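# Open narrow cabinet's top drawer, keep others closed

## Task

Pull the top drawer of the slim cabinet with three drawers fully open and leave it open. Every other drawer in the room must end fully closed. No cabinet may be moved much from its spot. The robot must not topple or finish leaning, or the task fails.

## Robot and tools

Robot: a Dexmate Vega on three wheels, with two 7-joint arms plus grippers, a head (pan, tilt, camera tilt) and a torso that folds in a Z through hip, knee and waist joints. In its start posture it covers 0.70 m by 0.63 m from above (0.91 m wide with arms folded), and its front edge is 0.35 m ahead of the base origin. Nothing prevents it from tipping, and once fallen it stays down.

Frames (metres): the base frame sits on the floor on the centre line at the turning point, 0.185 m behind the front axle, with x forward, y left, z up. chest, left_hand and right_hand are reported in this frame. A hand point lies between the fingers, 0.033 m short of the closed tips; the fingers point along the hand's z, close along its y, and the camera on the back faces -x. Reported hand positions can be off, more so when the arm is stretched. base_odometry is in the odometry frame (base frame at start) and counts only wheel turns, so slip looks like travel; heading in rad, left positive, -3.142 to 3.142.

move: one action per call, plus "cameras" (list of head_camera, left_wrist_camera, right_wrist_camera or all; omitted or null means all, [] means none). An action uses "base", "joints" or both (optionally with "speeds" and "min_time_s"), or "target" by itself. Everything in it starts at once.
- "base": a single key, an offset from where the base last reported itself. translate_m: metres, forward positive, -2 to 2. strafe_m: metres, left positive, -2 to 2 (heading may drift about 0.02 rad). rotate_rad: radians, counter-clockwise positive, -3.2 to 3.2. The front wheels first steer into a new direction (about 0.5 s, up to 1.1 s).
- "joints": absolute targets in rad, keyed by joint name. Ranges: torso_hip_rad 0 to 1.57, torso_knee_rad 0 to 3.141, torso_waist_rad -1.57 to 1.57 (chest lean forward = knee - hip - waist). Left arm: shoulder_pitch -3.041 to 3.041 (positive lowers the arm), shoulder_yaw -0.423 to 1.523, upper_arm_roll and forearm_roll -3.041 to 3.041, elbow -3.041 to 0.214 (0 straight, negative bends up), wrist_pitch -1.366 to 1.366 (positive tips down), wrist_yaw -1.348 to 1.087. Right arm mirrors it: shoulder_pitch negative lowers, shoulder_yaw -1.523 to 0.423, wrist_pitch negative tips down, wrist_yaw -1.087 to 1.348. Grippers 0 (closed) to 0.785 per finger. head_pan_rad -2.792 to 2.792 (left positive), head_tilt_rad -1.483 to 1.483, head_camera_tilt_rad -1.483 to 1.378 (positive looks down). Torso joints in one action finish together.
- "target": an absolute pose for one hand: side ("left"/"right"), x, y, z in metres in the base frame (-3 to 3), pitch_deg (-30 to 95; 90 = fingers down, 0 = level), heading_deg (0 = forward, counter-clockwise positive), optional roll_deg (default 0) and line_only (true demands a straight-line path). Heading and roll range -360 to 360. It is checked against the robot's own body only, not furniture, and the robot must be still. Each call plays at most 9.9 s; if told "short (part of ...)", resend it. Non-straight paths swing the whole arm and may flip the hand.
- "speeds": per-action caps: translate_m and strafe_m 0.04 to 0.3 m/s, rotate_rad 0.1 to 0.6 rad/s. "min_time_s" 0.1 to 8 s stretches arm and head motions.
Unknown keys make a call invalid; values out of range get it refused, and a refusal or stop cancels the rest of that reply's move, wait and finished_scene calls.

wait: seconds 0 to 10, plus cameras; returns state and images. zoom_image: camera plus region [x0, y0, x1, y1] in pixels (top-left origin, at most 504 by 504). Head image 896x560; wrist images 672x420. finished_scene: scene (integer) ends the current scene for good; the goal must hold without the robot.

Reading results: "move" says done or the worst status. base_status, joint_status, left_hand_status, right_hand_status: done, off_target (may still push), contact_stop, time_out, not_followed, reached (within 10 mm and 2 degrees), short, refused (with reason), limit_stop_at_motor_heat, unfinished. A contact_stop or time_out halts the whole group (torso, left arm or right arm). "joint command not followed" or "pose unreachable" means a self-collision check held the arm. turned_by_wheels and turned_by_imu give turning since the last result; an IMU turn over 0.03 rad after a straight or sideways drive suggests a bump. base_tilt reports forward/right lean in degrees (about 2 degrees of bias). Joint torques and a Motor temperatures line follow joint order; MOTOR HOT appears at 65 °C, and at 80 °C the arm is shut down for 30 to 60 s. on_its_own lists uncommanded actions. The pictures line names image order.

Torso presets (hip, knee, waist): stand 0.469, 1.617, 1.048 (start); stand_high 0.78, 1.57, 0.44; lean_20 0.52, 1.05, 0.18; lean_45 0.52, 1.05, -0.26; low_lean_45 0, 0, -0.79. Fold arms before low_lean_45. Fold pose, left: 1, 0.5, -0.6, -2.5, 0, -0.9, 0; right: -1, -0.5, 0.6, -2.5, 0, 0.9, 0.

Gripper pads open in a V: gap about 0.24 x angle - 0.002 m at the hand point. The angle reached does not prove a grasp.

Cautions: the base keeps driving into furniture and may stay jammed; a count near zero means blocked or a wheel cannot steer (try a small rotation). Never let the arms collide or squeeze each other. Avoid contact loads near the limits (141 N m shoulders, 75.2 upper arm roll and elbow, 23.5 forearm and wrist), which freeze the arm 10 s. Back an arm off after any stop, since pressing heats motors. Don't slam drawers, drop things, or shove cabinets; keep the chest from leaning far forward while driving.

Each tool is called after "Call:" by a JSON object that holds its "fn" and its "kwargs".

## Session

Call:
{"fn": "move", "kwargs": {"joints": {"head_camera_tilt_rad":0.3}, "cameras": ["head_camera"]}}

Call:
{"fn": "move", "kwargs": {"joints": {"head_pan_rad":1.5}, "cameras": ["head_camera"]}}

Call:
{"fn": "move", "kwargs": {"joints": {"head_pan_rad":-1.5}, "cameras": ["head_camera"]}}

Scene clock: 0.87 s.
Joint torques (N m): left_arm=[4.43 0.93 -0.91 -3.49 0.06 -2.4 -0.08] | right_arm=[-5.14 -2.45 0.19 -2.06 0.07 1.97 -0.25]
Motor temperatures (°C): left_arm=[32 31 31 26 40 34 41] | right_arm=[30 26 32 31 36 36 33]
move: done
base_odometry: x=+0.000 y=+0.000 heading=+0.000
turned_by_wheels: +0.000
turned_by_imu: +0.000
base_tilt: forward=+0.1 right=+0.8
base_status: not commanded
joint_positions: torso_hip_rad=+0.469 torso_knee_rad=+1.617 torso_waist_rad=+1.048 left_shoulder_pitch_rad=+2.189 left_shoulder_yaw_rad=-0.007 left_upper_arm_roll_rad=+0.016 left_elbow_rad=-1.090 left_forearm_roll_rad=+0.013 left_wrist_pitch_rad=-0.515 left_wrist_yaw_rad=+0.020 left_gripper_rad=+0.005 right_shoulder_pitch_rad=-2.209 right_shoulder_yaw_rad=-0.016 right_upper_arm_roll_rad=+0.009 right_elbow_rad=-1.106 right_forearm_roll_rad=-0.010 right_wrist_pitch_rad=+0.494 right_wrist_yaw_rad=-0.018 right_gripper_rad=+0.005 head_pan_rad=+0.000 head_tilt_rad=+0.000 head_camera_tilt_rad=+0.300
joint_status: all done
chest: x=-0.0111 y=+0.0000 z=+1.4155 quat_wxyz=(+0.999, +0.000, +0.050, +0.000) (m; base frame)
left_hand: x=+0.2066 y=+0.2195 z=+0.6100 quat_wxyz=(+0.429, +0.002, +0.903, +0.000) pitch_deg=+39.1 heading_deg=-0.2 roll_deg=+0.1 back=up (m; base frame)
right_hand: x=+0.1929 y=-0.2468 z=+0.6050 quat_wxyz=(+0.418, -0.007, +0.908, -0.015) pitch_deg=+40.6 heading_deg=-1.6 roll_deg=-2.5 back=up (m; base frame)
pictures: head_camera

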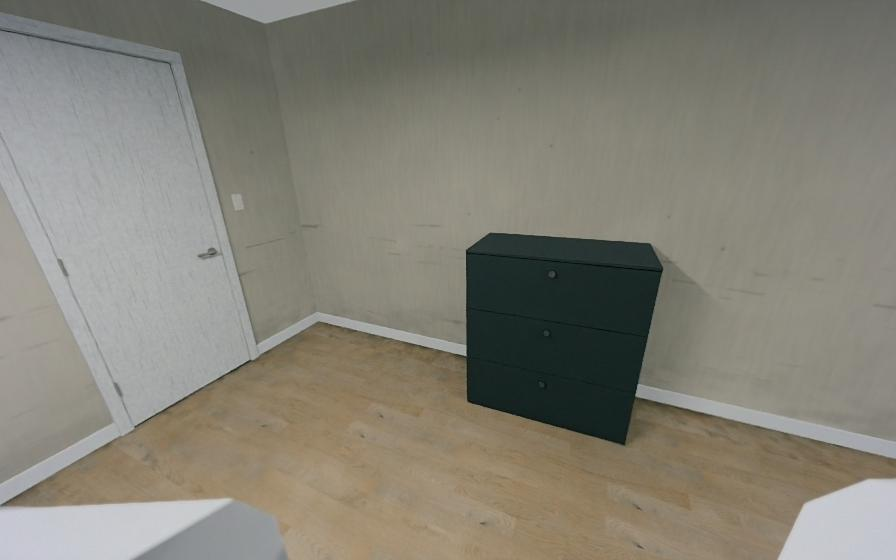

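Scene clock: 2.53 s.
Joint torques (N m): left_arm=[4.54 -1.35 -0.4 -3.31 0.36 -1.45 0.02] | right_arm=[-4.93 -1.91 0.63 -2.09 0.12 2.69 -0.12]
Motor temperatures (°C): left_arm=[32 31 31 26 40 34 41] | right_arm=[30 26 32 31 36 36 33]
move: done
base_odometry: x=+0.000 y=+0.000 heading=+0.000
turned_by_wheels: +0.000
turned_by_imu: +0.000
base_tilt: forward=+0.1 right=+0.8
base_status: not commanded
joint_positions: torso_hip_rad=+0.469 torso_knee_rad=+1.617 torso_waist_rad=+1.048 left_shoulder_pitch_rad=+2.189 left_shoulder_yaw_rad=-0.007 left_upper_arm_roll_rad=+0.016 left_elbow_rad=-1.090 left_forearm_roll_rad=+0.013 left_wrist_pitch_rad=-0.515 left_wrist_yaw_rad=+0.020 left_gripper_rad=+0.005 right_shoulder_pitch_rad=-2.209 right_shoulder_yaw_rad=-0.016 right_upper_arm_roll_rad=+0.009 right_elbow_rad=-1.106 right_forearm_roll_rad=-0.010 right_wrist_pitch_rad=+0.494 right_wrist_yaw_rad=-0.018 right_gripper_rad=+0.005 head_pan_rad=+1.500 head_tilt_rad=+0.000 head_camera_tilt_rad=+0.300
joint_status: all done
chest: x=-0.0111 y=+0.0000 z=+1.4155 quat_wxyz=(+0.999, +0.000, +0.050, +0.000) (m; base frame)
left_hand: x=+0.2066 y=+0.2195 z=+0.6100 quat_wxyz=(+0.429, +0.002, +0.903, +0.000) pitch_deg=+39.1 heading_deg=-0.2 roll_deg=+0.1 back=up (m; base frame)
right_hand: x=+0.1929 y=-0.2468 z=+0.6050 quat_wxyz=(+0.418, -0.007, +0.908, -0.015) pitch_deg=+40.6 heading_deg=-1.6 roll_deg=-2.5 back=up (m; base frame)
pictures: head_camera

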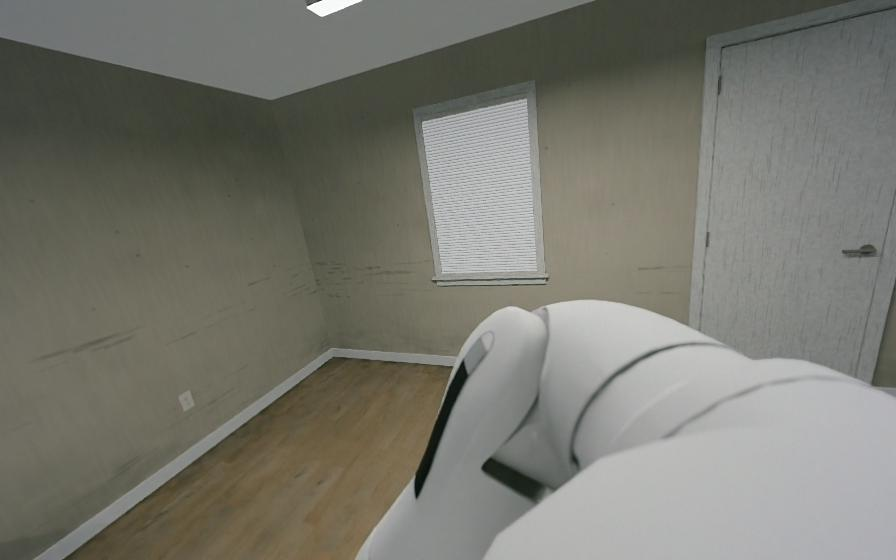

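Scene clock: 5.20 s.
Joint torques (N m): left_arm=[4.75 -0.21 -0.23 -4.06 0.09 -2.99 0.02] | right_arm=[-4.65 -1.59 0.86 -2.78 0 3.2 -0.13]
Motor temperatures (°C): left_arm=[32 31 31 26 40 34 41] | right_arm=[30 26 32 31 36 36 33]
move: done
base_odometry: x=+0.000 y=+0.000 heading=+0.000
turned_by_wheels: +0.000
turned_by_imu: +0.000
base_tilt: forward=+0.1 right=+0.7
base_status: not commanded
joint_positions: torso_hip_rad=+0.469 torso_knee_rad=+1.617 torso_waist_rad=+1.048 left_shoulder_pitch_rad=+2.189 left_shoulder_yaw_rad=-0.007 left_upper_arm_roll_rad=+0.016 left_elbow_rad=-1.090 left_forearm_roll_rad=+0.013 left_wrist_pitch_rad=-0.515 left_wrist_yaw_rad=+0.020 left_gripper_rad=+0.005 right_shoulder_pitch_rad=-2.209 right_shoulder_yaw_rad=-0.016 right_upper_arm_roll_rad=+0.009 right_elbow_rad=-1.106 right_forearm_roll_rad=-0.010 right_wrist_pitch_rad=+0.494 right_wrist_yaw_rad=-0.018 right_gripper_rad=+0.005 head_pan_rad=-1.500 head_tilt_rad=+0.000 head_camera_tilt_rad=+0.300
joint_status: all done
chest: x=-0.0111 y=+0.0000 z=+1.4155 quat_wxyz=(+0.999, +0.000, +0.050, +0.000) (m; base frame)
left_hand: x=+0.2066 y=+0.2195 z=+0.6100 quat_wxyz=(+0.429, +0.002, +0.903, +0.000) pitch_deg=+39.1 heading_deg=-0.2 roll_deg=+0.1 back=up (m; base frame)
right_hand: x=+0.1929 y=-0.2468 z=+0.6050 quat_wxyz=(+0.418, -0.007, +0.908, -0.015) pitch_deg=+40.6 heading_deg=-1.6 roll_deg=-2.5 back=up (m; base frame)
pictures: head_camera

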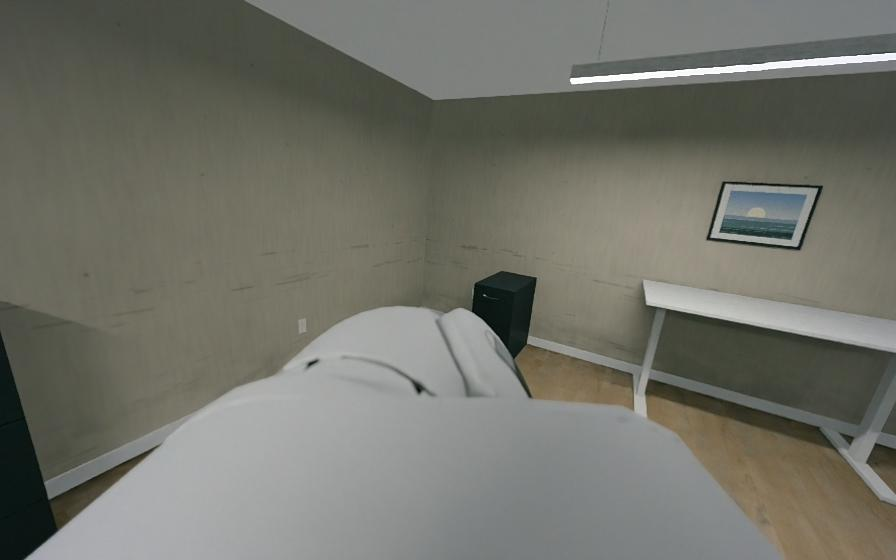

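Call:
{"fn": "move", "kwargs": {"joints": {"head_pan_rad":-2.5}, "cameras": ["head_camera"]}}

Scene clock: 6.77 s.
Joint torques (N m): left_arm=[3.5 -0.11 -1.27 -2.8 0.21 -2.38 -0.1] | right_arm=[-4.2 -1.57 0.99 -3.22 0.13 2.4 -0.06]
Motor temperatures (°C): left_arm=[32 31 31 26 40 34 41] | right_arm=[30 26 32 31 36 36 33]
move: done
base_odometry: x=+0.000 y=+0.000 heading=+0.000
turned_by_wheels: +0.000
turned_by_imu: +0.000
base_tilt: forward=+0.0 right=+0.8
base_status: not commanded
joint_positions: torso_hip_rad=+0.469 torso_knee_rad=+1.617 torso_waist_rad=+1.048 left_shoulder_pitch_rad=+2.189 left_shoulder_yaw_rad=-0.007 left_upper_arm_roll_rad=+0.016 left_elbow_rad=-1.090 left_forearm_roll_rad=+0.013 left_wrist_pitch_rad=-0.515 left_wrist_yaw_rad=+0.020 left_gripper_rad=+0.005 right_shoulder_pitch_rad=-2.209 right_shoulder_yaw_rad=-0.016 right_upper_arm_roll_rad=+0.009 right_elbow_rad=-1.106 right_forearm_roll_rad=-0.010 right_wrist_pitch_rad=+0.494 right_wrist_yaw_rad=-0.018 right_gripper_rad=+0.005 head_pan_rad=-2.500 head_tilt_rad=+0.000 head_camera_tilt_rad=+0.300
joint_status: all done
chest: x=-0.0111 y=+0.0000 z=+1.4155 quat_wxyz=(+0.999, +0.000, +0.050, +0.000) (m; base frame)
left_hand: x=+0.2066 y=+0.2195 z=+0.6100 quat_wxyz=(+0.429, +0.002, +0.903, +0.000) pitch_deg=+39.1 heading_deg=-0.2 roll_deg=+0.1 back=up (m; base frame)
right_hand: x=+0.1929 y=-0.2468 z=+0.6050 quat_wxyz=(+0.418, -0.007, +0.908, -0.015) pitch_deg=+40.6 heading_deg=-1.6 roll_deg=-2.5 back=up (m; base frame)
pictures: head_camera

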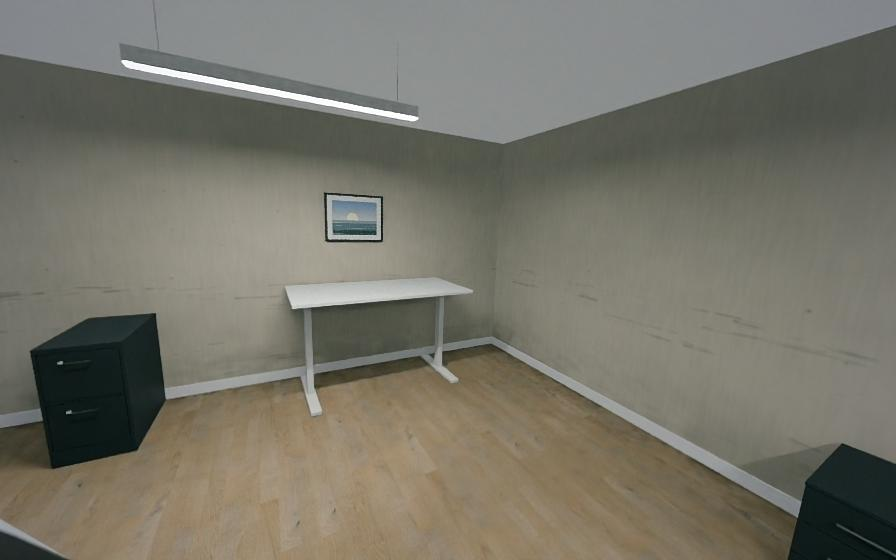

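Call:
{"fn": "move", "kwargs": {"base": {"rotate_rad": 2.645}, "joints": {"torso_hip_rad":0.52,"torso_knee_rad":1.05,"torso_waist_rad":-0.26,"left_shoulder_pitch_rad":0.79,"left_shoulder_yaw_rad":-0.42,"left_upper_arm_roll_rad":-0.366,"left_elbow_rad":-1.6,"left_forearm_roll_rad":-1.131,"left_wrist_pitch_rad":0.344,"left_wrist_yaw_rad":0.906,"left_gripper_rad":0.2,"head_camera_tilt_rad":0.0,"head_pan_rad":0.0}, "cameras": ["head_camera"]}}

Scene clock: 13.80 s.
Joint torques (N m): left_arm=[-19.74 -5.81 1.84 -7.18 -0.64 0.47 -0.57] | right_arm=[-20.12 -0.35 0.3 2.58 0.28 0.74 -0.15]
Motor temperatures (°C): left_arm=[32 31 31 26 40 34 41] | right_arm=[30 26 32 31 36 36 33]
move: done
base_odometry: x=+0.003 y=-0.001 heading=+2.653
turned_by_wheels: +2.653
turned_by_imu: +2.639
base_tilt: forward=+0.0 right=+0.8
base_status: done
joint_positions: torso_hip_rad=+0.520 torso_knee_rad=+1.050 torso_waist_rad=-0.260 left_shoulder_pitch_rad=+0.793 left_shoulder_yaw_rad=-0.419 left_upper_arm_roll_rad=-0.365 left_elbow_rad=-1.599 left_forearm_roll_rad=-1.129 left_wrist_pitch_rad=+0.342 left_wrist_yaw_rad=+0.904 left_gripper_rad=+0.200 right_shoulder_pitch_rad=-2.209 right_shoulder_yaw_rad=-0.016 right_upper_arm_roll_rad=+0.009 right_elbow_rad=-1.106 right_forearm_roll_rad=-0.010 right_wrist_pitch_rad=+0.494 right_wrist_yaw_rad=-0.018 right_gripper_rad=+0.005 head_pan_rad=+0.000 head_tilt_rad=+0.000 head_camera_tilt_rad=+0.000
joint_status: all done
chest: x=+0.0408 y=+0.0000 z=+1.2164 quat_wxyz=(+0.923, +0.000, +0.385, +0.000) (m; base frame)
left_hand: x=+0.5858 y=+0.2132 z=+0.5332 quat_wxyz=(+0.186, -0.683, +0.683, -0.181) pitch_deg=+59.9 heading_deg=+0.6 roll_deg=-89.3 (m; base frame)
right_hand: x=-0.3178 y=-0.2468 z=+0.4614 quat_wxyz=(+0.086, -0.011, +0.996, -0.012) pitch_deg=+80.1 heading_deg=-7.3 roll_deg=-8.6 (m; base frame)
pictures: head_camera

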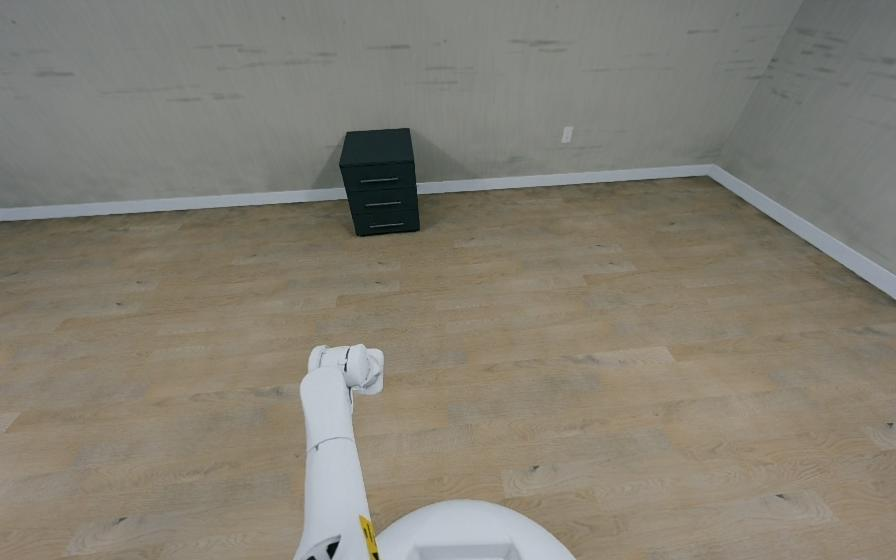

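Call:
{"fn": "move", "kwargs": {"base": {"rotate_rad": 0.1}, "cameras": []}}

Call:
{"fn": "move", "kwargs": {"base": {"translate_m": 1.13}, "cameras": ["head_camera","left_wrist_camera"]}}

Scene clock: 15.83 s.
Joint torques (N m): left_arm=[-22.23 -6.69 2.1 -7.24 -0.92 0.6 -0.39] | right_arm=[-19.16 -1.26 0.64 1.84 0.12 1.2 0]
Motor temperatures (°C): left_arm=[32 31 31 26 40 34 41] | right_arm=[30 26 32 31 36 36 33]
move: done
base_odometry: x=+0.003 y=+0.000 heading=+2.753
turned_by_wheels: +0.100
turned_by_imu: +0.099
base_tilt: forward=+0.0 right=+0.8
base_status: done
joint_positions: torso_hip_rad=+0.520 torso_knee_rad=+1.050 torso_waist_rad=-0.260 left_shoulder_pitch_rad=+0.790 left_shoulder_yaw_rad=-0.420 left_upper_arm_roll_rad=-0.366 left_elbow_rad=-1.600 left_forearm_roll_rad=-1.131 left_wrist_pitch_rad=+0.344 left_wrist_yaw_rad=+0.906 left_gripper_rad=+0.200 right_shoulder_pitch_rad=-2.209 right_shoulder_yaw_rad=-0.016 right_upper_arm_roll_rad=+0.009 right_elbow_rad=-1.106 right_forearm_roll_rad=-0.010 right_wrist_pitch_rad=+0.494 right_wrist_yaw_rad=-0.018 right_gripper_rad=+0.005 head_pan_rad=+0.000 head_tilt_rad=+0.000 head_camera_tilt_rad=+0.000
joint_status: not commanded
chest: x=+0.0408 y=+0.0000 z=+1.2164 quat_wxyz=(+0.923, +0.000, +0.385, +0.000) (m; base frame)
left_hand: x=+0.5872 y=+0.2124 z=+0.5347 quat_wxyz=(+0.185, -0.683, +0.683, -0.183) pitch_deg=+59.8 heading_deg=+0.4 roll_deg=-89.6 (m; base frame)
right_hand: x=-0.3178 y=-0.2468 z=+0.4614 quat_wxyz=(+0.086, -0.011, +0.996, -0.012) pitch_deg=+80.1 heading_deg=-7.3 roll_deg=-8.6 (m; base frame)
pictures: none
No camera images: "cameras" was empty.

Scene clock: 21.43 s.
Joint torques (N m): left_arm=[-19.47 -3.8 1.53 -6.98 -0.62 0.79 -0.57] | right_arm=[-19.87 -0.82 0.43 2.33 0.07 1.04 -0.03]
Motor temperatures (°C): left_arm=[32 31 31 26 40 34 41] | right_arm=[30 26 32 31 36 36 33]
move: done
base_odometry: x=-1.043 y=+0.426 heading=+2.754
turned_by_wheels: +0.001
turned_by_imu: -0.001
base_tilt: forward=+0.0 right=+0.7
base_status: done
joint_positions: torso_hip_rad=+0.520 torso_knee_rad=+1.050 torso_waist_rad=-0.260 left_shoulder_pitch_rad=+0.790 left_shoulder_yaw_rad=-0.420 left_upper_arm_roll_rad=-0.366 left_elbow_rad=-1.600 left_forearm_roll_rad=-1.131 left_wrist_pitch_rad=+0.344 left_wrist_yaw_rad=+0.906 left_gripper_rad=+0.200 right_shoulder_pitch_rad=-2.209 right_shoulder_yaw_rad=-0.016 right_upper_arm_roll_rad=+0.009 right_elbow_rad=-1.106 right_forearm_roll_rad=-0.010 right_wrist_pitch_rad=+0.494 right_wrist_yaw_rad=-0.018 right_gripper_rad=+0.005 head_pan_rad=+0.000 head_tilt_rad=+0.000 head_camera_tilt_rad=+0.000
joint_status: not commanded
chest: x=+0.0407 y=+0.0000 z=+1.2164 quat_wxyz=(+0.923, +0.000, +0.385, +0.000) (m; base frame)
left_hand: x=+0.5872 y=+0.2124 z=+0.5347 quat_wxyz=(+0.185, -0.683, +0.683, -0.183) pitch_deg=+59.8 heading_deg=+0.4 roll_deg=-89.6 (m; base frame)
right_hand: x=-0.3178 y=-0.2468 z=+0.4614 quat_wxyz=(+0.086, -0.011, +0.996, -0.012) pitch_deg=+80.1 heading_deg=-7.3 roll_deg=-8.6 (m; base frame)
pictures: head_camera, left_wrist_camera

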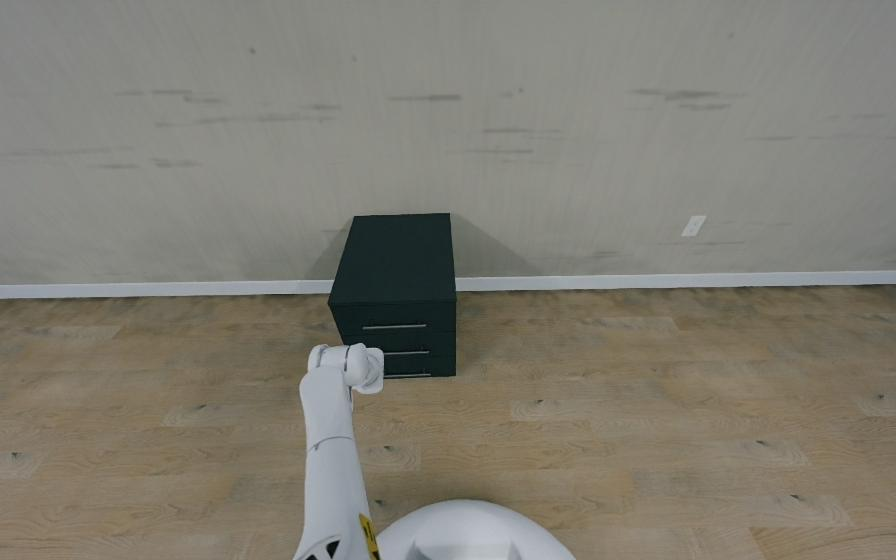

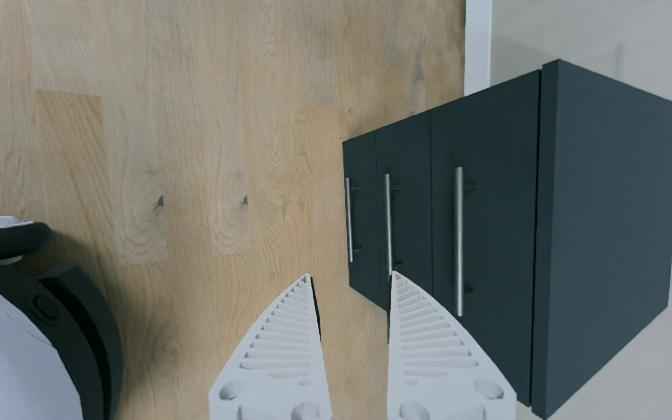

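Call:
{"fn": "move", "kwargs": {"base": {"translate_m": 0.17}, "cameras": ["left_wrist_camera"]}}

Scene clock: 23.90 s.
Joint torques (N m): left_arm=[-19.2 -4.14 3.08 -8 -0.63 -0.29 -0.57] | right_arm=[-19.18 0.28 0.44 3.05 0.2 1.3 -0.12]
Motor temperatures (°C): left_arm=[32 31 31 26 40 34 41] | right_arm=[30 26 32 31 36 36 33]
move: done
base_odometry: x=-1.201 y=+0.490 heading=+2.755
turned_by_wheels: +0.001
turned_by_imu: +0.001
base_tilt: forward=+0.1 right=+0.8
base_status: done
joint_positions: torso_hip_rad=+0.520 torso_knee_rad=+1.050 torso_waist_rad=-0.260 left_shoulder_pitch_rad=+0.790 left_shoulder_yaw_rad=-0.420 left_upper_arm_roll_rad=-0.366 left_elbow_rad=-1.600 left_forearm_roll_rad=-1.131 left_wrist_pitch_rad=+0.344 left_wrist_yaw_rad=+0.906 left_gripper_rad=+0.200 right_shoulder_pitch_rad=-2.209 right_shoulder_yaw_rad=-0.016 right_upper_arm_roll_rad=+0.009 right_elbow_rad=-1.106 right_forearm_roll_rad=-0.010 right_wrist_pitch_rad=+0.494 right_wrist_yaw_rad=-0.018 right_gripper_rad=+0.005 head_pan_rad=+0.000 head_tilt_rad=+0.000 head_camera_tilt_rad=+0.000
joint_status: not commanded
chest: x=+0.0408 y=+0.0000 z=+1.2164 quat_wxyz=(+0.923, +0.000, +0.385, +0.000) (m; base frame)
left_hand: x=+0.5872 y=+0.2124 z=+0.5347 quat_wxyz=(+0.185, -0.683, +0.683, -0.183) pitch_deg=+59.8 heading_deg=+0.4 roll_deg=-89.6 (m; base frame)
right_hand: x=-0.3178 y=-0.2468 z=+0.4614 quat_wxyz=(+0.086, -0.011, +0.996, -0.012) pitch_deg=+80.1 heading_deg=-7.3 roll_deg=-8.6 (m; base frame)
pictures: left_wrist_camera

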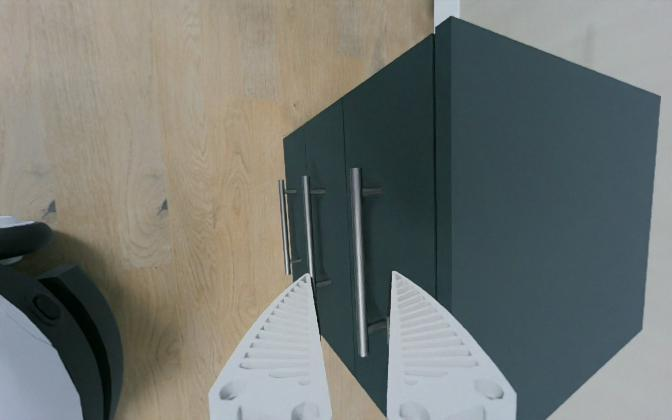

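Call:
{"fn": "move", "kwargs": {"target": {"side":"left","x":0.649,"y":0.21,"z":0.442,"pitch_deg":60,"heading_deg":0,"roll_deg":90,"line_only":true}, "cameras": ["left_wrist_camera"]}}

Scene clock: 28.47 s.
Joint torques (N m): left_arm=[-29.01 1.71 0.43 -6.77 -0.04 -0.17 -1.56] | right_arm=[-18.84 -1.61 0.73 2.8 0.15 0.76 -0.16]
Motor temperatures (°C): left_arm=[32 31 31 26 40 34 41] | right_arm=[30 26 32 31 36 36 33]
move: done
base_odometry: x=-1.201 y=+0.490 heading=+2.755
turned_by_wheels: +0.000
turned_by_imu: +0.000
base_tilt: forward=+0.0 right=+0.8
base_status: not commanded
joint_positions: torso_hip_rad=+0.520 torso_knee_rad=+1.050 torso_waist_rad=-0.260 left_shoulder_pitch_rad=+0.426 left_shoulder_yaw_rad=-0.236 left_upper_arm_roll_rad=-0.463 left_elbow_rad=-0.785 left_forearm_roll_rad=-1.074 left_wrist_pitch_rad=+0.143 left_wrist_yaw_rad=+0.525 left_gripper_rad=+0.200 right_shoulder_pitch_rad=-2.209 right_shoulder_yaw_rad=-0.016 right_upper_arm_roll_rad=+0.009 right_elbow_rad=-1.106 right_forearm_roll_rad=-0.010 right_wrist_pitch_rad=+0.494 right_wrist_yaw_rad=-0.018 right_gripper_rad=+0.005 head_pan_rad=+0.000 head_tilt_rad=+0.000 head_camera_tilt_rad=+0.000
joint_status: not commanded
chest: x=+0.0408 y=+0.0000 z=+1.2164 quat_wxyz=(+0.923, +0.000, +0.385, +0.000) (m; base frame)
left_hand: x=+0.6484 y=+0.2098 z=+0.4420 quat_wxyz=(+0.183, -0.683, +0.683, -0.183) pitch_deg=+60.0 heading_deg=+0.0 roll_deg=+90.0 (m; base frame)
left_hand_status: reached (straight line, planned for 2.9 s): 1 mm and 0.0 deg off.
right_hand: x=-0.3178 y=-0.2468 z=+0.4614 quat_wxyz=(+0.086, -0.011, +0.996, -0.012) pitch_deg=+80.1 heading_deg=-7.3 roll_deg=-8.6 (m; base frame)
pictures: left_wrist_camera

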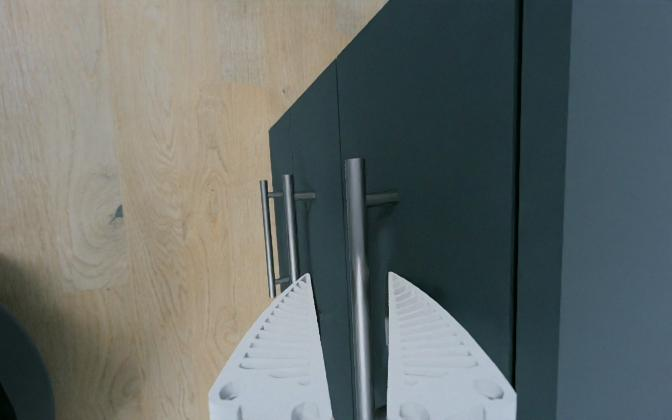

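Fingers straddle the bar. Close and pull.

Call:
{"fn": "move", "kwargs": {"joints": {"left_gripper_rad":0.0}, "cameras": ["left_wrist_camera"]}}

Call:
{"fn": "move", "kwargs": {"base": {"translate_m": -0.345}, "speeds": {"translate_m": 0.2}, "cameras": ["left_wrist_camera","head_camera"]}}

Call:
{"fn": "move", "kwargs": {"base": {"translate_m": -0.02}, "speeds": {"translate_m": 0.06}, "cameras": ["left_wrist_camera"]}}

Scene clock: 29.37 s.
Joint torques (N m): left_arm=[-20.91 1.21 -1.33 -1.9 0.46 -0.46 0.59] | right_arm=[-18.9 -1.39 0.78 2.74 0.13 0.7 -0.09]
Motor temperatures (°C): left_arm=[32 31 31 26 40 34 41] | right_arm=[30 26 32 31 36 36 33]
move: done
base_odometry: x=-1.201 y=+0.490 heading=+2.755
turned_by_wheels: +0.000
turned_by_imu: +0.000
base_tilt: forward=+0.1 right=+0.7
base_status: not commanded
joint_positions: torso_hip_rad=+0.520 torso_knee_rad=+1.050 torso_waist_rad=-0.260 left_shoulder_pitch_rad=+0.425 left_shoulder_yaw_rad=-0.235 left_upper_arm_roll_rad=-0.463 left_elbow_rad=-0.782 left_forearm_roll_rad=-1.074 left_wrist_pitch_rad=+0.142 left_wrist_yaw_rad=+0.523 left_gripper_rad=+0.000 right_shoulder_pitch_rad=-2.209 right_shoulder_yaw_rad=-0.016 right_upper_arm_roll_rad=+0.009 right_elbow_rad=-1.106 right_forearm_roll_rad=-0.010 right_wrist_pitch_rad=+0.494 right_wrist_yaw_rad=-0.018 right_gripper_rad=+0.005 head_pan_rad=+0.000 head_tilt_rad=+0.000 head_camera_tilt_rad=+0.000
joint_status: all done
chest: x=+0.0407 y=+0.0000 z=+1.2164 quat_wxyz=(+0.923, +0.000, +0.385, +0.000) (m; base frame)
left_hand: x=+0.6492 y=+0.2098 z=+0.4423 quat_wxyz=(+0.183, -0.683, +0.683, -0.183) pitch_deg=+60.0 heading_deg=+0.0 roll_deg=+90.0 (m; base frame)
right_hand: x=-0.3178 y=-0.2468 z=+0.4614 quat_wxyz=(+0.086, -0.011, +0.996, -0.012) pitch_deg=+80.1 heading_deg=-7.3 roll_deg=-8.6 (m; base frame)
pictures: left_wrist_camera

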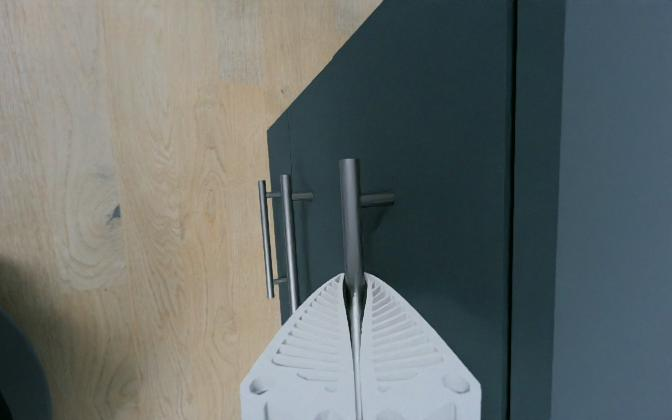

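Scene clock: 32.43 s.
Joint torques (N m): left_arm=[-18.15 1.67 -2.07 -4.21 1.28 -1.5 0.51] | right_arm=[-19.57 -0.18 -0.02 2.84 -0.03 1.08 -0.19]
Motor temperatures (°C): left_arm=[32 31 31 26 40 34 41] | right_arm=[30 26 32 31 36 36 33]
move: done
base_odometry: x=-0.881 y=+0.360 heading=+2.756
turned_by_wheels: +0.001
turned_by_imu: +0.002
base_tilt: forward=+0.0 right=+0.8
base_status: done
joint_positions: torso_hip_rad=+0.520 torso_knee_rad=+1.050 torso_waist_rad=-0.260 left_shoulder_pitch_rad=+0.424 left_shoulder_yaw_rad=-0.235 left_upper_arm_roll_rad=-0.463 left_elbow_rad=-0.782 left_forearm_roll_rad=-1.074 left_wrist_pitch_rad=+0.142 left_wrist_yaw_rad=+0.522 left_gripper_rad=+0.000 right_shoulder_pitch_rad=-2.209 right_shoulder_yaw_rad=-0.016 right_upper_arm_roll_rad=+0.009 right_elbow_rad=-1.106 right_forearm_roll_rad=-0.010 right_wrist_pitch_rad=+0.494 right_wrist_yaw_rad=-0.018 right_gripper_rad=+0.005 head_pan_rad=+0.000 head_tilt_rad=+0.000 head_camera_tilt_rad=+0.000
joint_status: not commanded
chest: x=+0.0406 y=+0.0000 z=+1.2164 quat_wxyz=(+0.923, +0.000, +0.385, +0.000) (m; base frame)
left_hand: x=+0.6492 y=+0.2096 z=+0.4424 quat_wxyz=(+0.183, -0.683, +0.683, -0.183) pitch_deg=+60.0 heading_deg=-0.1 roll_deg=+89.9 (m; base frame)
right_hand: x=-0.3177 y=-0.2468 z=+0.4614 quat_wxyz=(+0.086, -0.011, +0.996, -0.012) pitch_deg=+80.0 heading_deg=-7.3 roll_deg=-8.6 (m; base frame)
pictures: head_camera, left_wrist_camera

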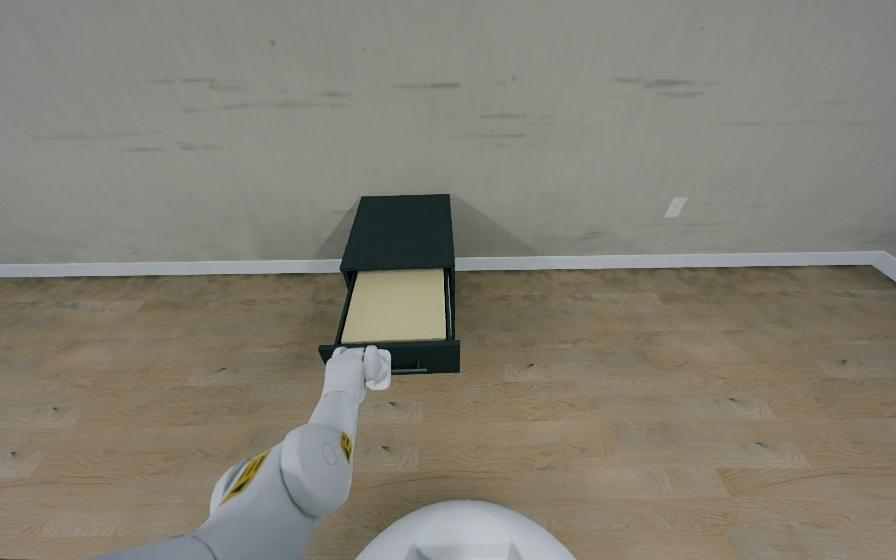

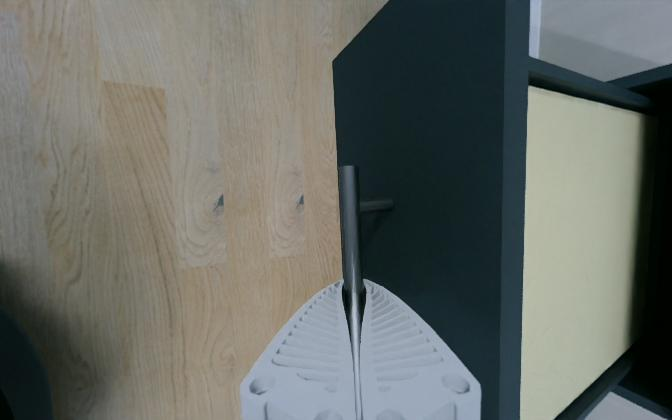

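Scene clock: 33.47 s.
Joint torques (N m): left_arm=[-17.47 2.93 -1.47 -3.26 1.02 -1.87 1.27] | right_arm=[-19.3 -2.06 0.57 2.59 0.06 0.47 -0.04]
Motor temperatures (°C): left_arm=[32 31 31 26 40 34 41] | right_arm=[30 26 32 31 36 36 33]
move: done
base_odometry: x=-0.862 y=+0.353 heading=+2.757
turned_by_wheels: +0.001
turned_by_imu: +0.001
base_tilt: forward=+0.1 right=+0.8
base_status: done
joint_positions: torso_hip_rad=+0.520 torso_knee_rad=+1.050 torso_waist_rad=-0.260 left_shoulder_pitch_rad=+0.424 left_shoulder_yaw_rad=-0.235 left_upper_arm_roll_rad=-0.463 left_elbow_rad=-0.782 left_forearm_roll_rad=-1.074 left_wrist_pitch_rad=+0.142 left_wrist_yaw_rad=+0.522 left_gripper_rad=+0.000 right_shoulder_pitch_rad=-2.209 right_shoulder_yaw_rad=-0.016 right_upper_arm_roll_rad=+0.009 right_elbow_rad=-1.106 right_forearm_roll_rad=-0.010 right_wrist_pitch_rad=+0.494 right_wrist_yaw_rad=-0.018 right_gripper_rad=+0.005 head_pan_rad=+0.000 head_tilt_rad=+0.000 head_camera_tilt_rad=+0.000
joint_status: not commanded
chest: x=+0.0406 y=+0.0000 z=+1.2164 quat_wxyz=(+0.923, +0.000, +0.385, +0.000) (m; base frame)
left_hand: x=+0.6493 y=+0.2096 z=+0.4425 quat_wxyz=(+0.183, -0.683, +0.683, -0.184) pitch_deg=+59.9 heading_deg=-0.1 roll_deg=+89.9 (m; base frame)
right_hand: x=-0.3177 y=-0.2468 z=+0.4614 quat_wxyz=(+0.086, -0.011, +0.996, -0.012) pitch_deg=+80.0 heading_deg=-7.3 roll_deg=-8.6 (m; base frame)
pictures: left_wrist_camera

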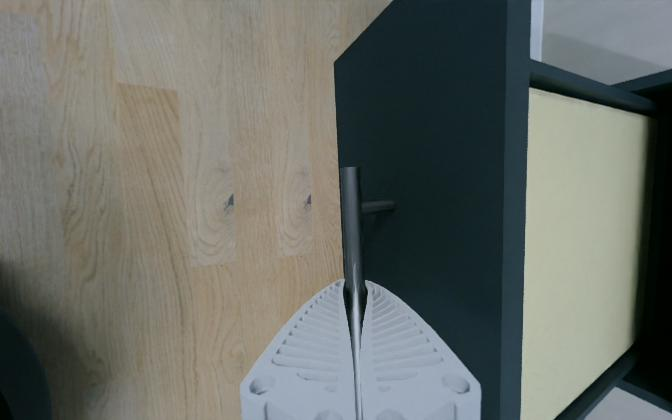

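Call:
{"fn": "move", "kwargs": {"base": {"translate_m": -0.012}, "speeds": {"translate_m": 0.06}, "cameras": ["left_wrist_camera"]}}

Call:
{"fn": "move", "kwargs": {"base": {"translate_m": -0.01}, "speeds": {"translate_m": 0.06}, "cameras": ["left_wrist_camera"]}}

Scene clock: 34.73 s.
Joint torques (N m): left_arm=[-14.87 1.66 -1.99 -1.98 1.4 -2.11 2.14] | right_arm=[-20.1 -1.18 0.58 2.43 0.1 0.78 0.08]
Motor temperatures (°C): left_arm=[32 31 31 26 40 34 41] | right_arm=[30 26 32 31 36 36 33]
move: done
base_odometry: x=-0.851 y=+0.349 heading=+2.758
turned_by_wheels: +0.001
turned_by_imu: +0.001
base_tilt: forward=+0.0 right=+0.8
base_status: done
joint_positions: torso_hip_rad=+0.520 torso_knee_rad=+1.050 torso_waist_rad=-0.260 left_shoulder_pitch_rad=+0.424 left_shoulder_yaw_rad=-0.235 left_upper_arm_roll_rad=-0.463 left_elbow_rad=-0.782 left_forearm_roll_rad=-1.074 left_wrist_pitch_rad=+0.142 left_wrist_yaw_rad=+0.522 left_gripper_rad=+0.000 right_shoulder_pitch_rad=-2.209 right_shoulder_yaw_rad=-0.016 right_upper_arm_roll_rad=+0.009 right_elbow_rad=-1.106 right_forearm_roll_rad=-0.010 right_wrist_pitch_rad=+0.494 right_wrist_yaw_rad=-0.018 right_gripper_rad=+0.005 head_pan_rad=+0.000 head_tilt_rad=+0.000 head_camera_tilt_rad=+0.000
joint_status: not commanded
chest: x=+0.0406 y=+0.0000 z=+1.2164 quat_wxyz=(+0.923, +0.000, +0.385, +0.000) (m; base frame)
left_hand: x=+0.6496 y=+0.2096 z=+0.4426 quat_wxyz=(+0.183, -0.683, +0.683, -0.184) pitch_deg=+59.9 heading_deg=-0.1 roll_deg=+89.9 (m; base frame)
right_hand: x=-0.3177 y=-0.2468 z=+0.4614 quat_wxyz=(+0.086, -0.011, +0.996, -0.012) pitch_deg=+80.0 heading_deg=-7.3 roll_deg=-8.6 (m; base frame)
pictures: left_wrist_camera

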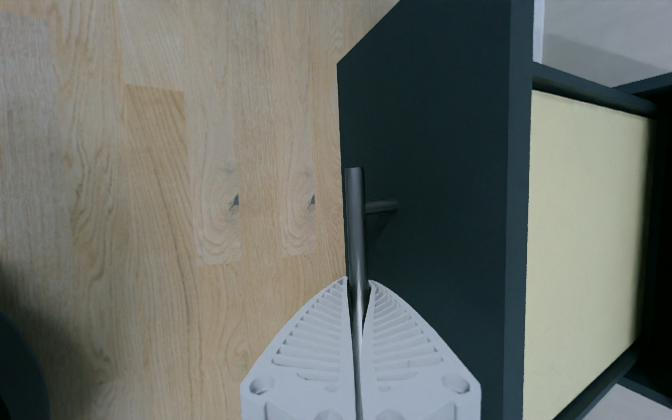

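Scene clock: 35.67 s.
Joint torques (N m): left_arm=[-2 2.04 -1.6 2.15 1.59 -1.01 4.43] | right_arm=[-18.71 -1.21 0.32 3.11 0.1 0.99 -0.03]
Motor temperatures (°C): left_arm=[32 31 31 26 40 34 41] | right_arm=[30 26 32 31 36 36 33]
move: done
base_odometry: x=-0.842 y=+0.345 heading=+2.759
turned_by_wheels: +0.001
turned_by_imu: +0.001
base_tilt: forward=+0.0 right=+0.7
base_status: done
joint_positions: torso_hip_rad=+0.520 torso_knee_rad=+1.050 torso_waist_rad=-0.260 left_shoulder_pitch_rad=+0.424 left_shoulder_yaw_rad=-0.235 left_upper_arm_roll_rad=-0.463 left_elbow_rad=-0.782 left_forearm_roll_rad=-1.074 left_wrist_pitch_rad=+0.142 left_wrist_yaw_rad=+0.521 left_gripper_rad=+0.000 right_shoulder_pitch_rad=-2.209 right_shoulder_yaw_rad=-0.016 right_upper_arm_roll_rad=+0.009 right_elbow_rad=-1.106 right_forearm_roll_rad=-0.010 right_wrist_pitch_rad=+0.494 right_wrist_yaw_rad=-0.018 right_gripper_rad=+0.005 head_pan_rad=+0.000 head_tilt_rad=+0.000 head_camera_tilt_rad=+0.000
joint_status: not commanded
chest: x=+0.0406 y=+0.0000 z=+1.2164 quat_wxyz=(+0.923, +0.000, +0.385, +0.000) (m; base frame)
left_hand: x=+0.6504 y=+0.2098 z=+0.4433 quat_wxyz=(+0.184, -0.683, +0.683, -0.184) pitch_deg=+59.8 heading_deg=+0.0 roll_deg=+90.0 (m; base frame)
right_hand: x=-0.3177 y=-0.2468 z=+0.4613 quat_wxyz=(+0.086, -0.011, +0.996, -0.012) pitch_deg=+80.0 heading_deg=-7.3 roll_deg=-8.6 (m; base frame)
pictures: left_wrist_camera

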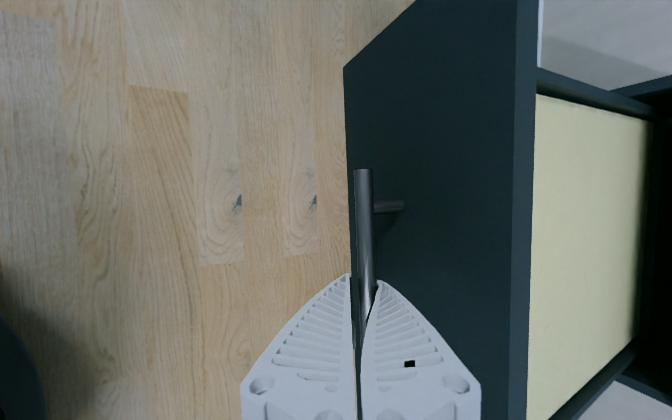

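Call:
{"fn": "move", "kwargs": {"joints": {"left_gripper_rad":0.2}, "cameras": ["left_wrist_camera"]}}

Call:
{"fn": "move", "kwargs": {"target": {"side":"left","x":0.610,"y":0.21,"z":0.508,"pitch_deg":60,"heading_deg":0,"roll_deg":90,"line_only":true}, "cameras": ["head_camera","left_wrist_camera"]}}

Scene clock: 36.60 s.
Joint torques (N m): left_arm=[-16.07 0.61 0.02 -5.45 0.23 -0.18 -0.41] | right_arm=[-19.27 -0.88 0.83 2.25 0.04 1.14 -0.04]
Motor temperatures (°C): left_arm=[32 31 31 26 40 34 41] | right_arm=[30 26 32 31 36 36 33]
move: done
base_odometry: x=-0.842 y=+0.345 heading=+2.759
turned_by_wheels: +0.000
turned_by_imu: +0.000
base_tilt: forward=+0.0 right=+0.7
base_status: not commanded
joint_positions: torso_hip_rad=+0.520 torso_knee_rad=+1.050 torso_waist_rad=-0.260 left_shoulder_pitch_rad=+0.424 left_shoulder_yaw_rad=-0.235 left_upper_arm_roll_rad=-0.463 left_elbow_rad=-0.782 left_forearm_roll_rad=-1.073 left_wrist_pitch_rad=+0.142 left_wrist_yaw_rad=+0.523 left_gripper_rad=+0.200 right_shoulder_pitch_rad=-2.209 right_shoulder_yaw_rad=-0.016 right_upper_arm_roll_rad=+0.009 right_elbow_rad=-1.106 right_forearm_roll_rad=-0.010 right_wrist_pitch_rad=+0.494 right_wrist_yaw_rad=-0.018 right_gripper_rad=+0.005 head_pan_rad=+0.000 head_tilt_rad=+0.000 head_camera_tilt_rad=+0.000
joint_status: all done
chest: x=+0.0406 y=+0.0000 z=+1.2164 quat_wxyz=(+0.923, +0.000, +0.385, +0.000) (m; base frame)
left_hand: x=+0.6491 y=+0.2098 z=+0.4423 quat_wxyz=(+0.183, -0.683, +0.683, -0.183) pitch_deg=+60.0 heading_deg=+0.0 roll_deg=+90.0 (m; base frame)
right_hand: x=-0.3177 y=-0.2468 z=+0.4614 quat_wxyz=(+0.086, -0.011, +0.996, -0.012) pitch_deg=+80.0 heading_deg=-7.3 roll_deg=-8.6 (m; base frame)
pictures: left_wrist_camera

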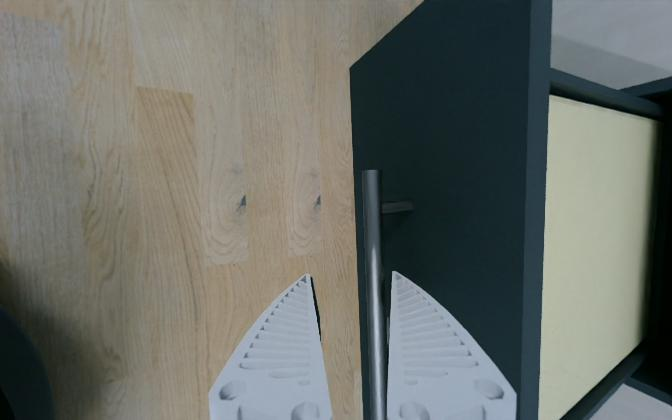

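Scene clock: 40.17 s.
Joint torques (N m): left_arm=[-12.09 -6.47 7.01 -6.97 -0.62 0.57 -0.41] | right_arm=[-19.55 -1.58 0.3 2.61 0.09 1 -0.13]
Motor temperatures (°C): left_arm=[32 31 31 26 40 34 41] | right_arm=[30 26 32 31 36 36 33]
move: done
base_odometry: x=-0.842 y=+0.345 heading=+2.759
turned_by_wheels: +0.000
turned_by_imu: +0.000
base_tilt: forward=+0.0 right=+0.8
base_status: not commanded
joint_positions: torso_hip_rad=+0.520 torso_knee_rad=+1.050 torso_waist_rad=-0.260 left_shoulder_pitch_rad=+0.690 left_shoulder_yaw_rad=-0.380 left_upper_arm_roll_rad=-0.401 left_elbow_rad=-1.399 left_forearm_roll_rad=-1.107 left_wrist_pitch_rad=+0.298 left_wrist_yaw_rad=+0.817 left_gripper_rad=+0.200 right_shoulder_pitch_rad=-2.209 right_shoulder_yaw_rad=-0.016 right_upper_arm_roll_rad=+0.009 right_elbow_rad=-1.106 right_forearm_roll_rad=-0.010 right_wrist_pitch_rad=+0.494 right_wrist_yaw_rad=-0.018 right_gripper_rad=+0.005 head_pan_rad=+0.000 head_tilt_rad=+0.000 head_camera_tilt_rad=+0.000
joint_status: not commanded
chest: x=+0.0406 y=+0.0000 z=+1.2164 quat_wxyz=(+0.923, +0.000, +0.385, +0.000) (m; base frame)
left_hand: x=+0.6103 y=+0.2102 z=+0.5074 quat_wxyz=(+0.183, -0.683, +0.683, -0.183) pitch_deg=+60.0 heading_deg=+0.0 roll_deg=-90.0 (m; base frame)
left_hand_status: reached (straight line, planned for 2.3 s): 1 mm and 0.0 deg off.
right_hand: x=-0.3177 y=-0.2468 z=+0.4614 quat_wxyz=(+0.086, -0.011, +0.996, -0.012) pitch_deg=+80.0 heading_deg=-7.3 roll_deg=-8.6 (m; base frame)
pictures: head_camera, left_wrist_camera

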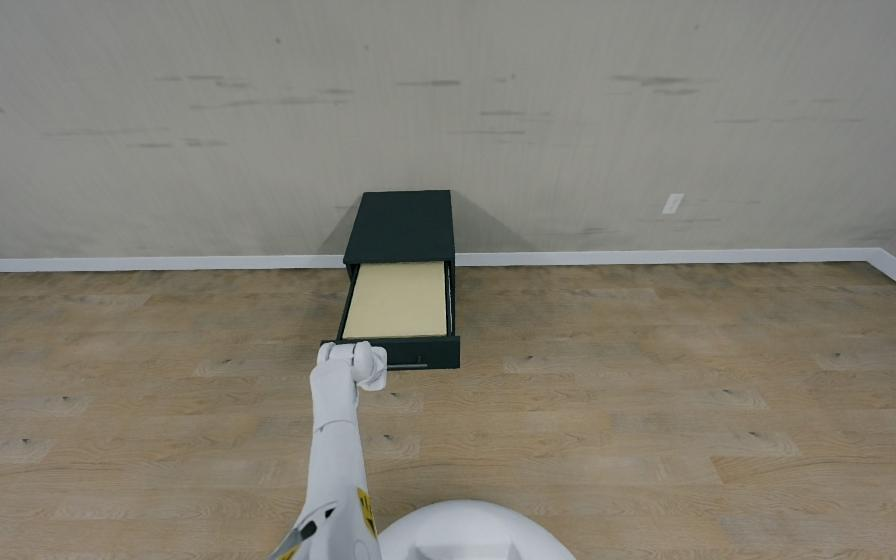

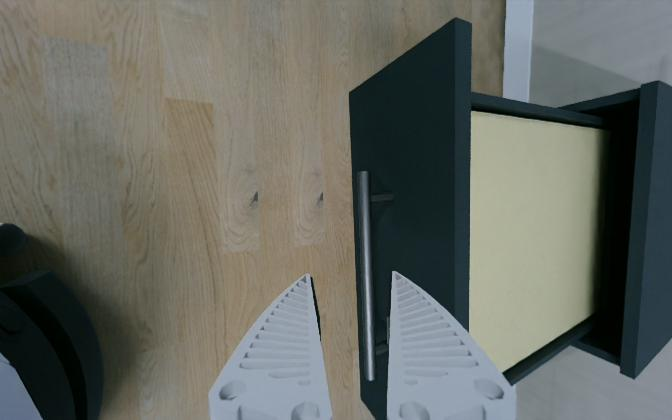

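Call:
{"fn": "finished_scene", "kwargs": {"scene": 2}}

The scene is finished: the task was done.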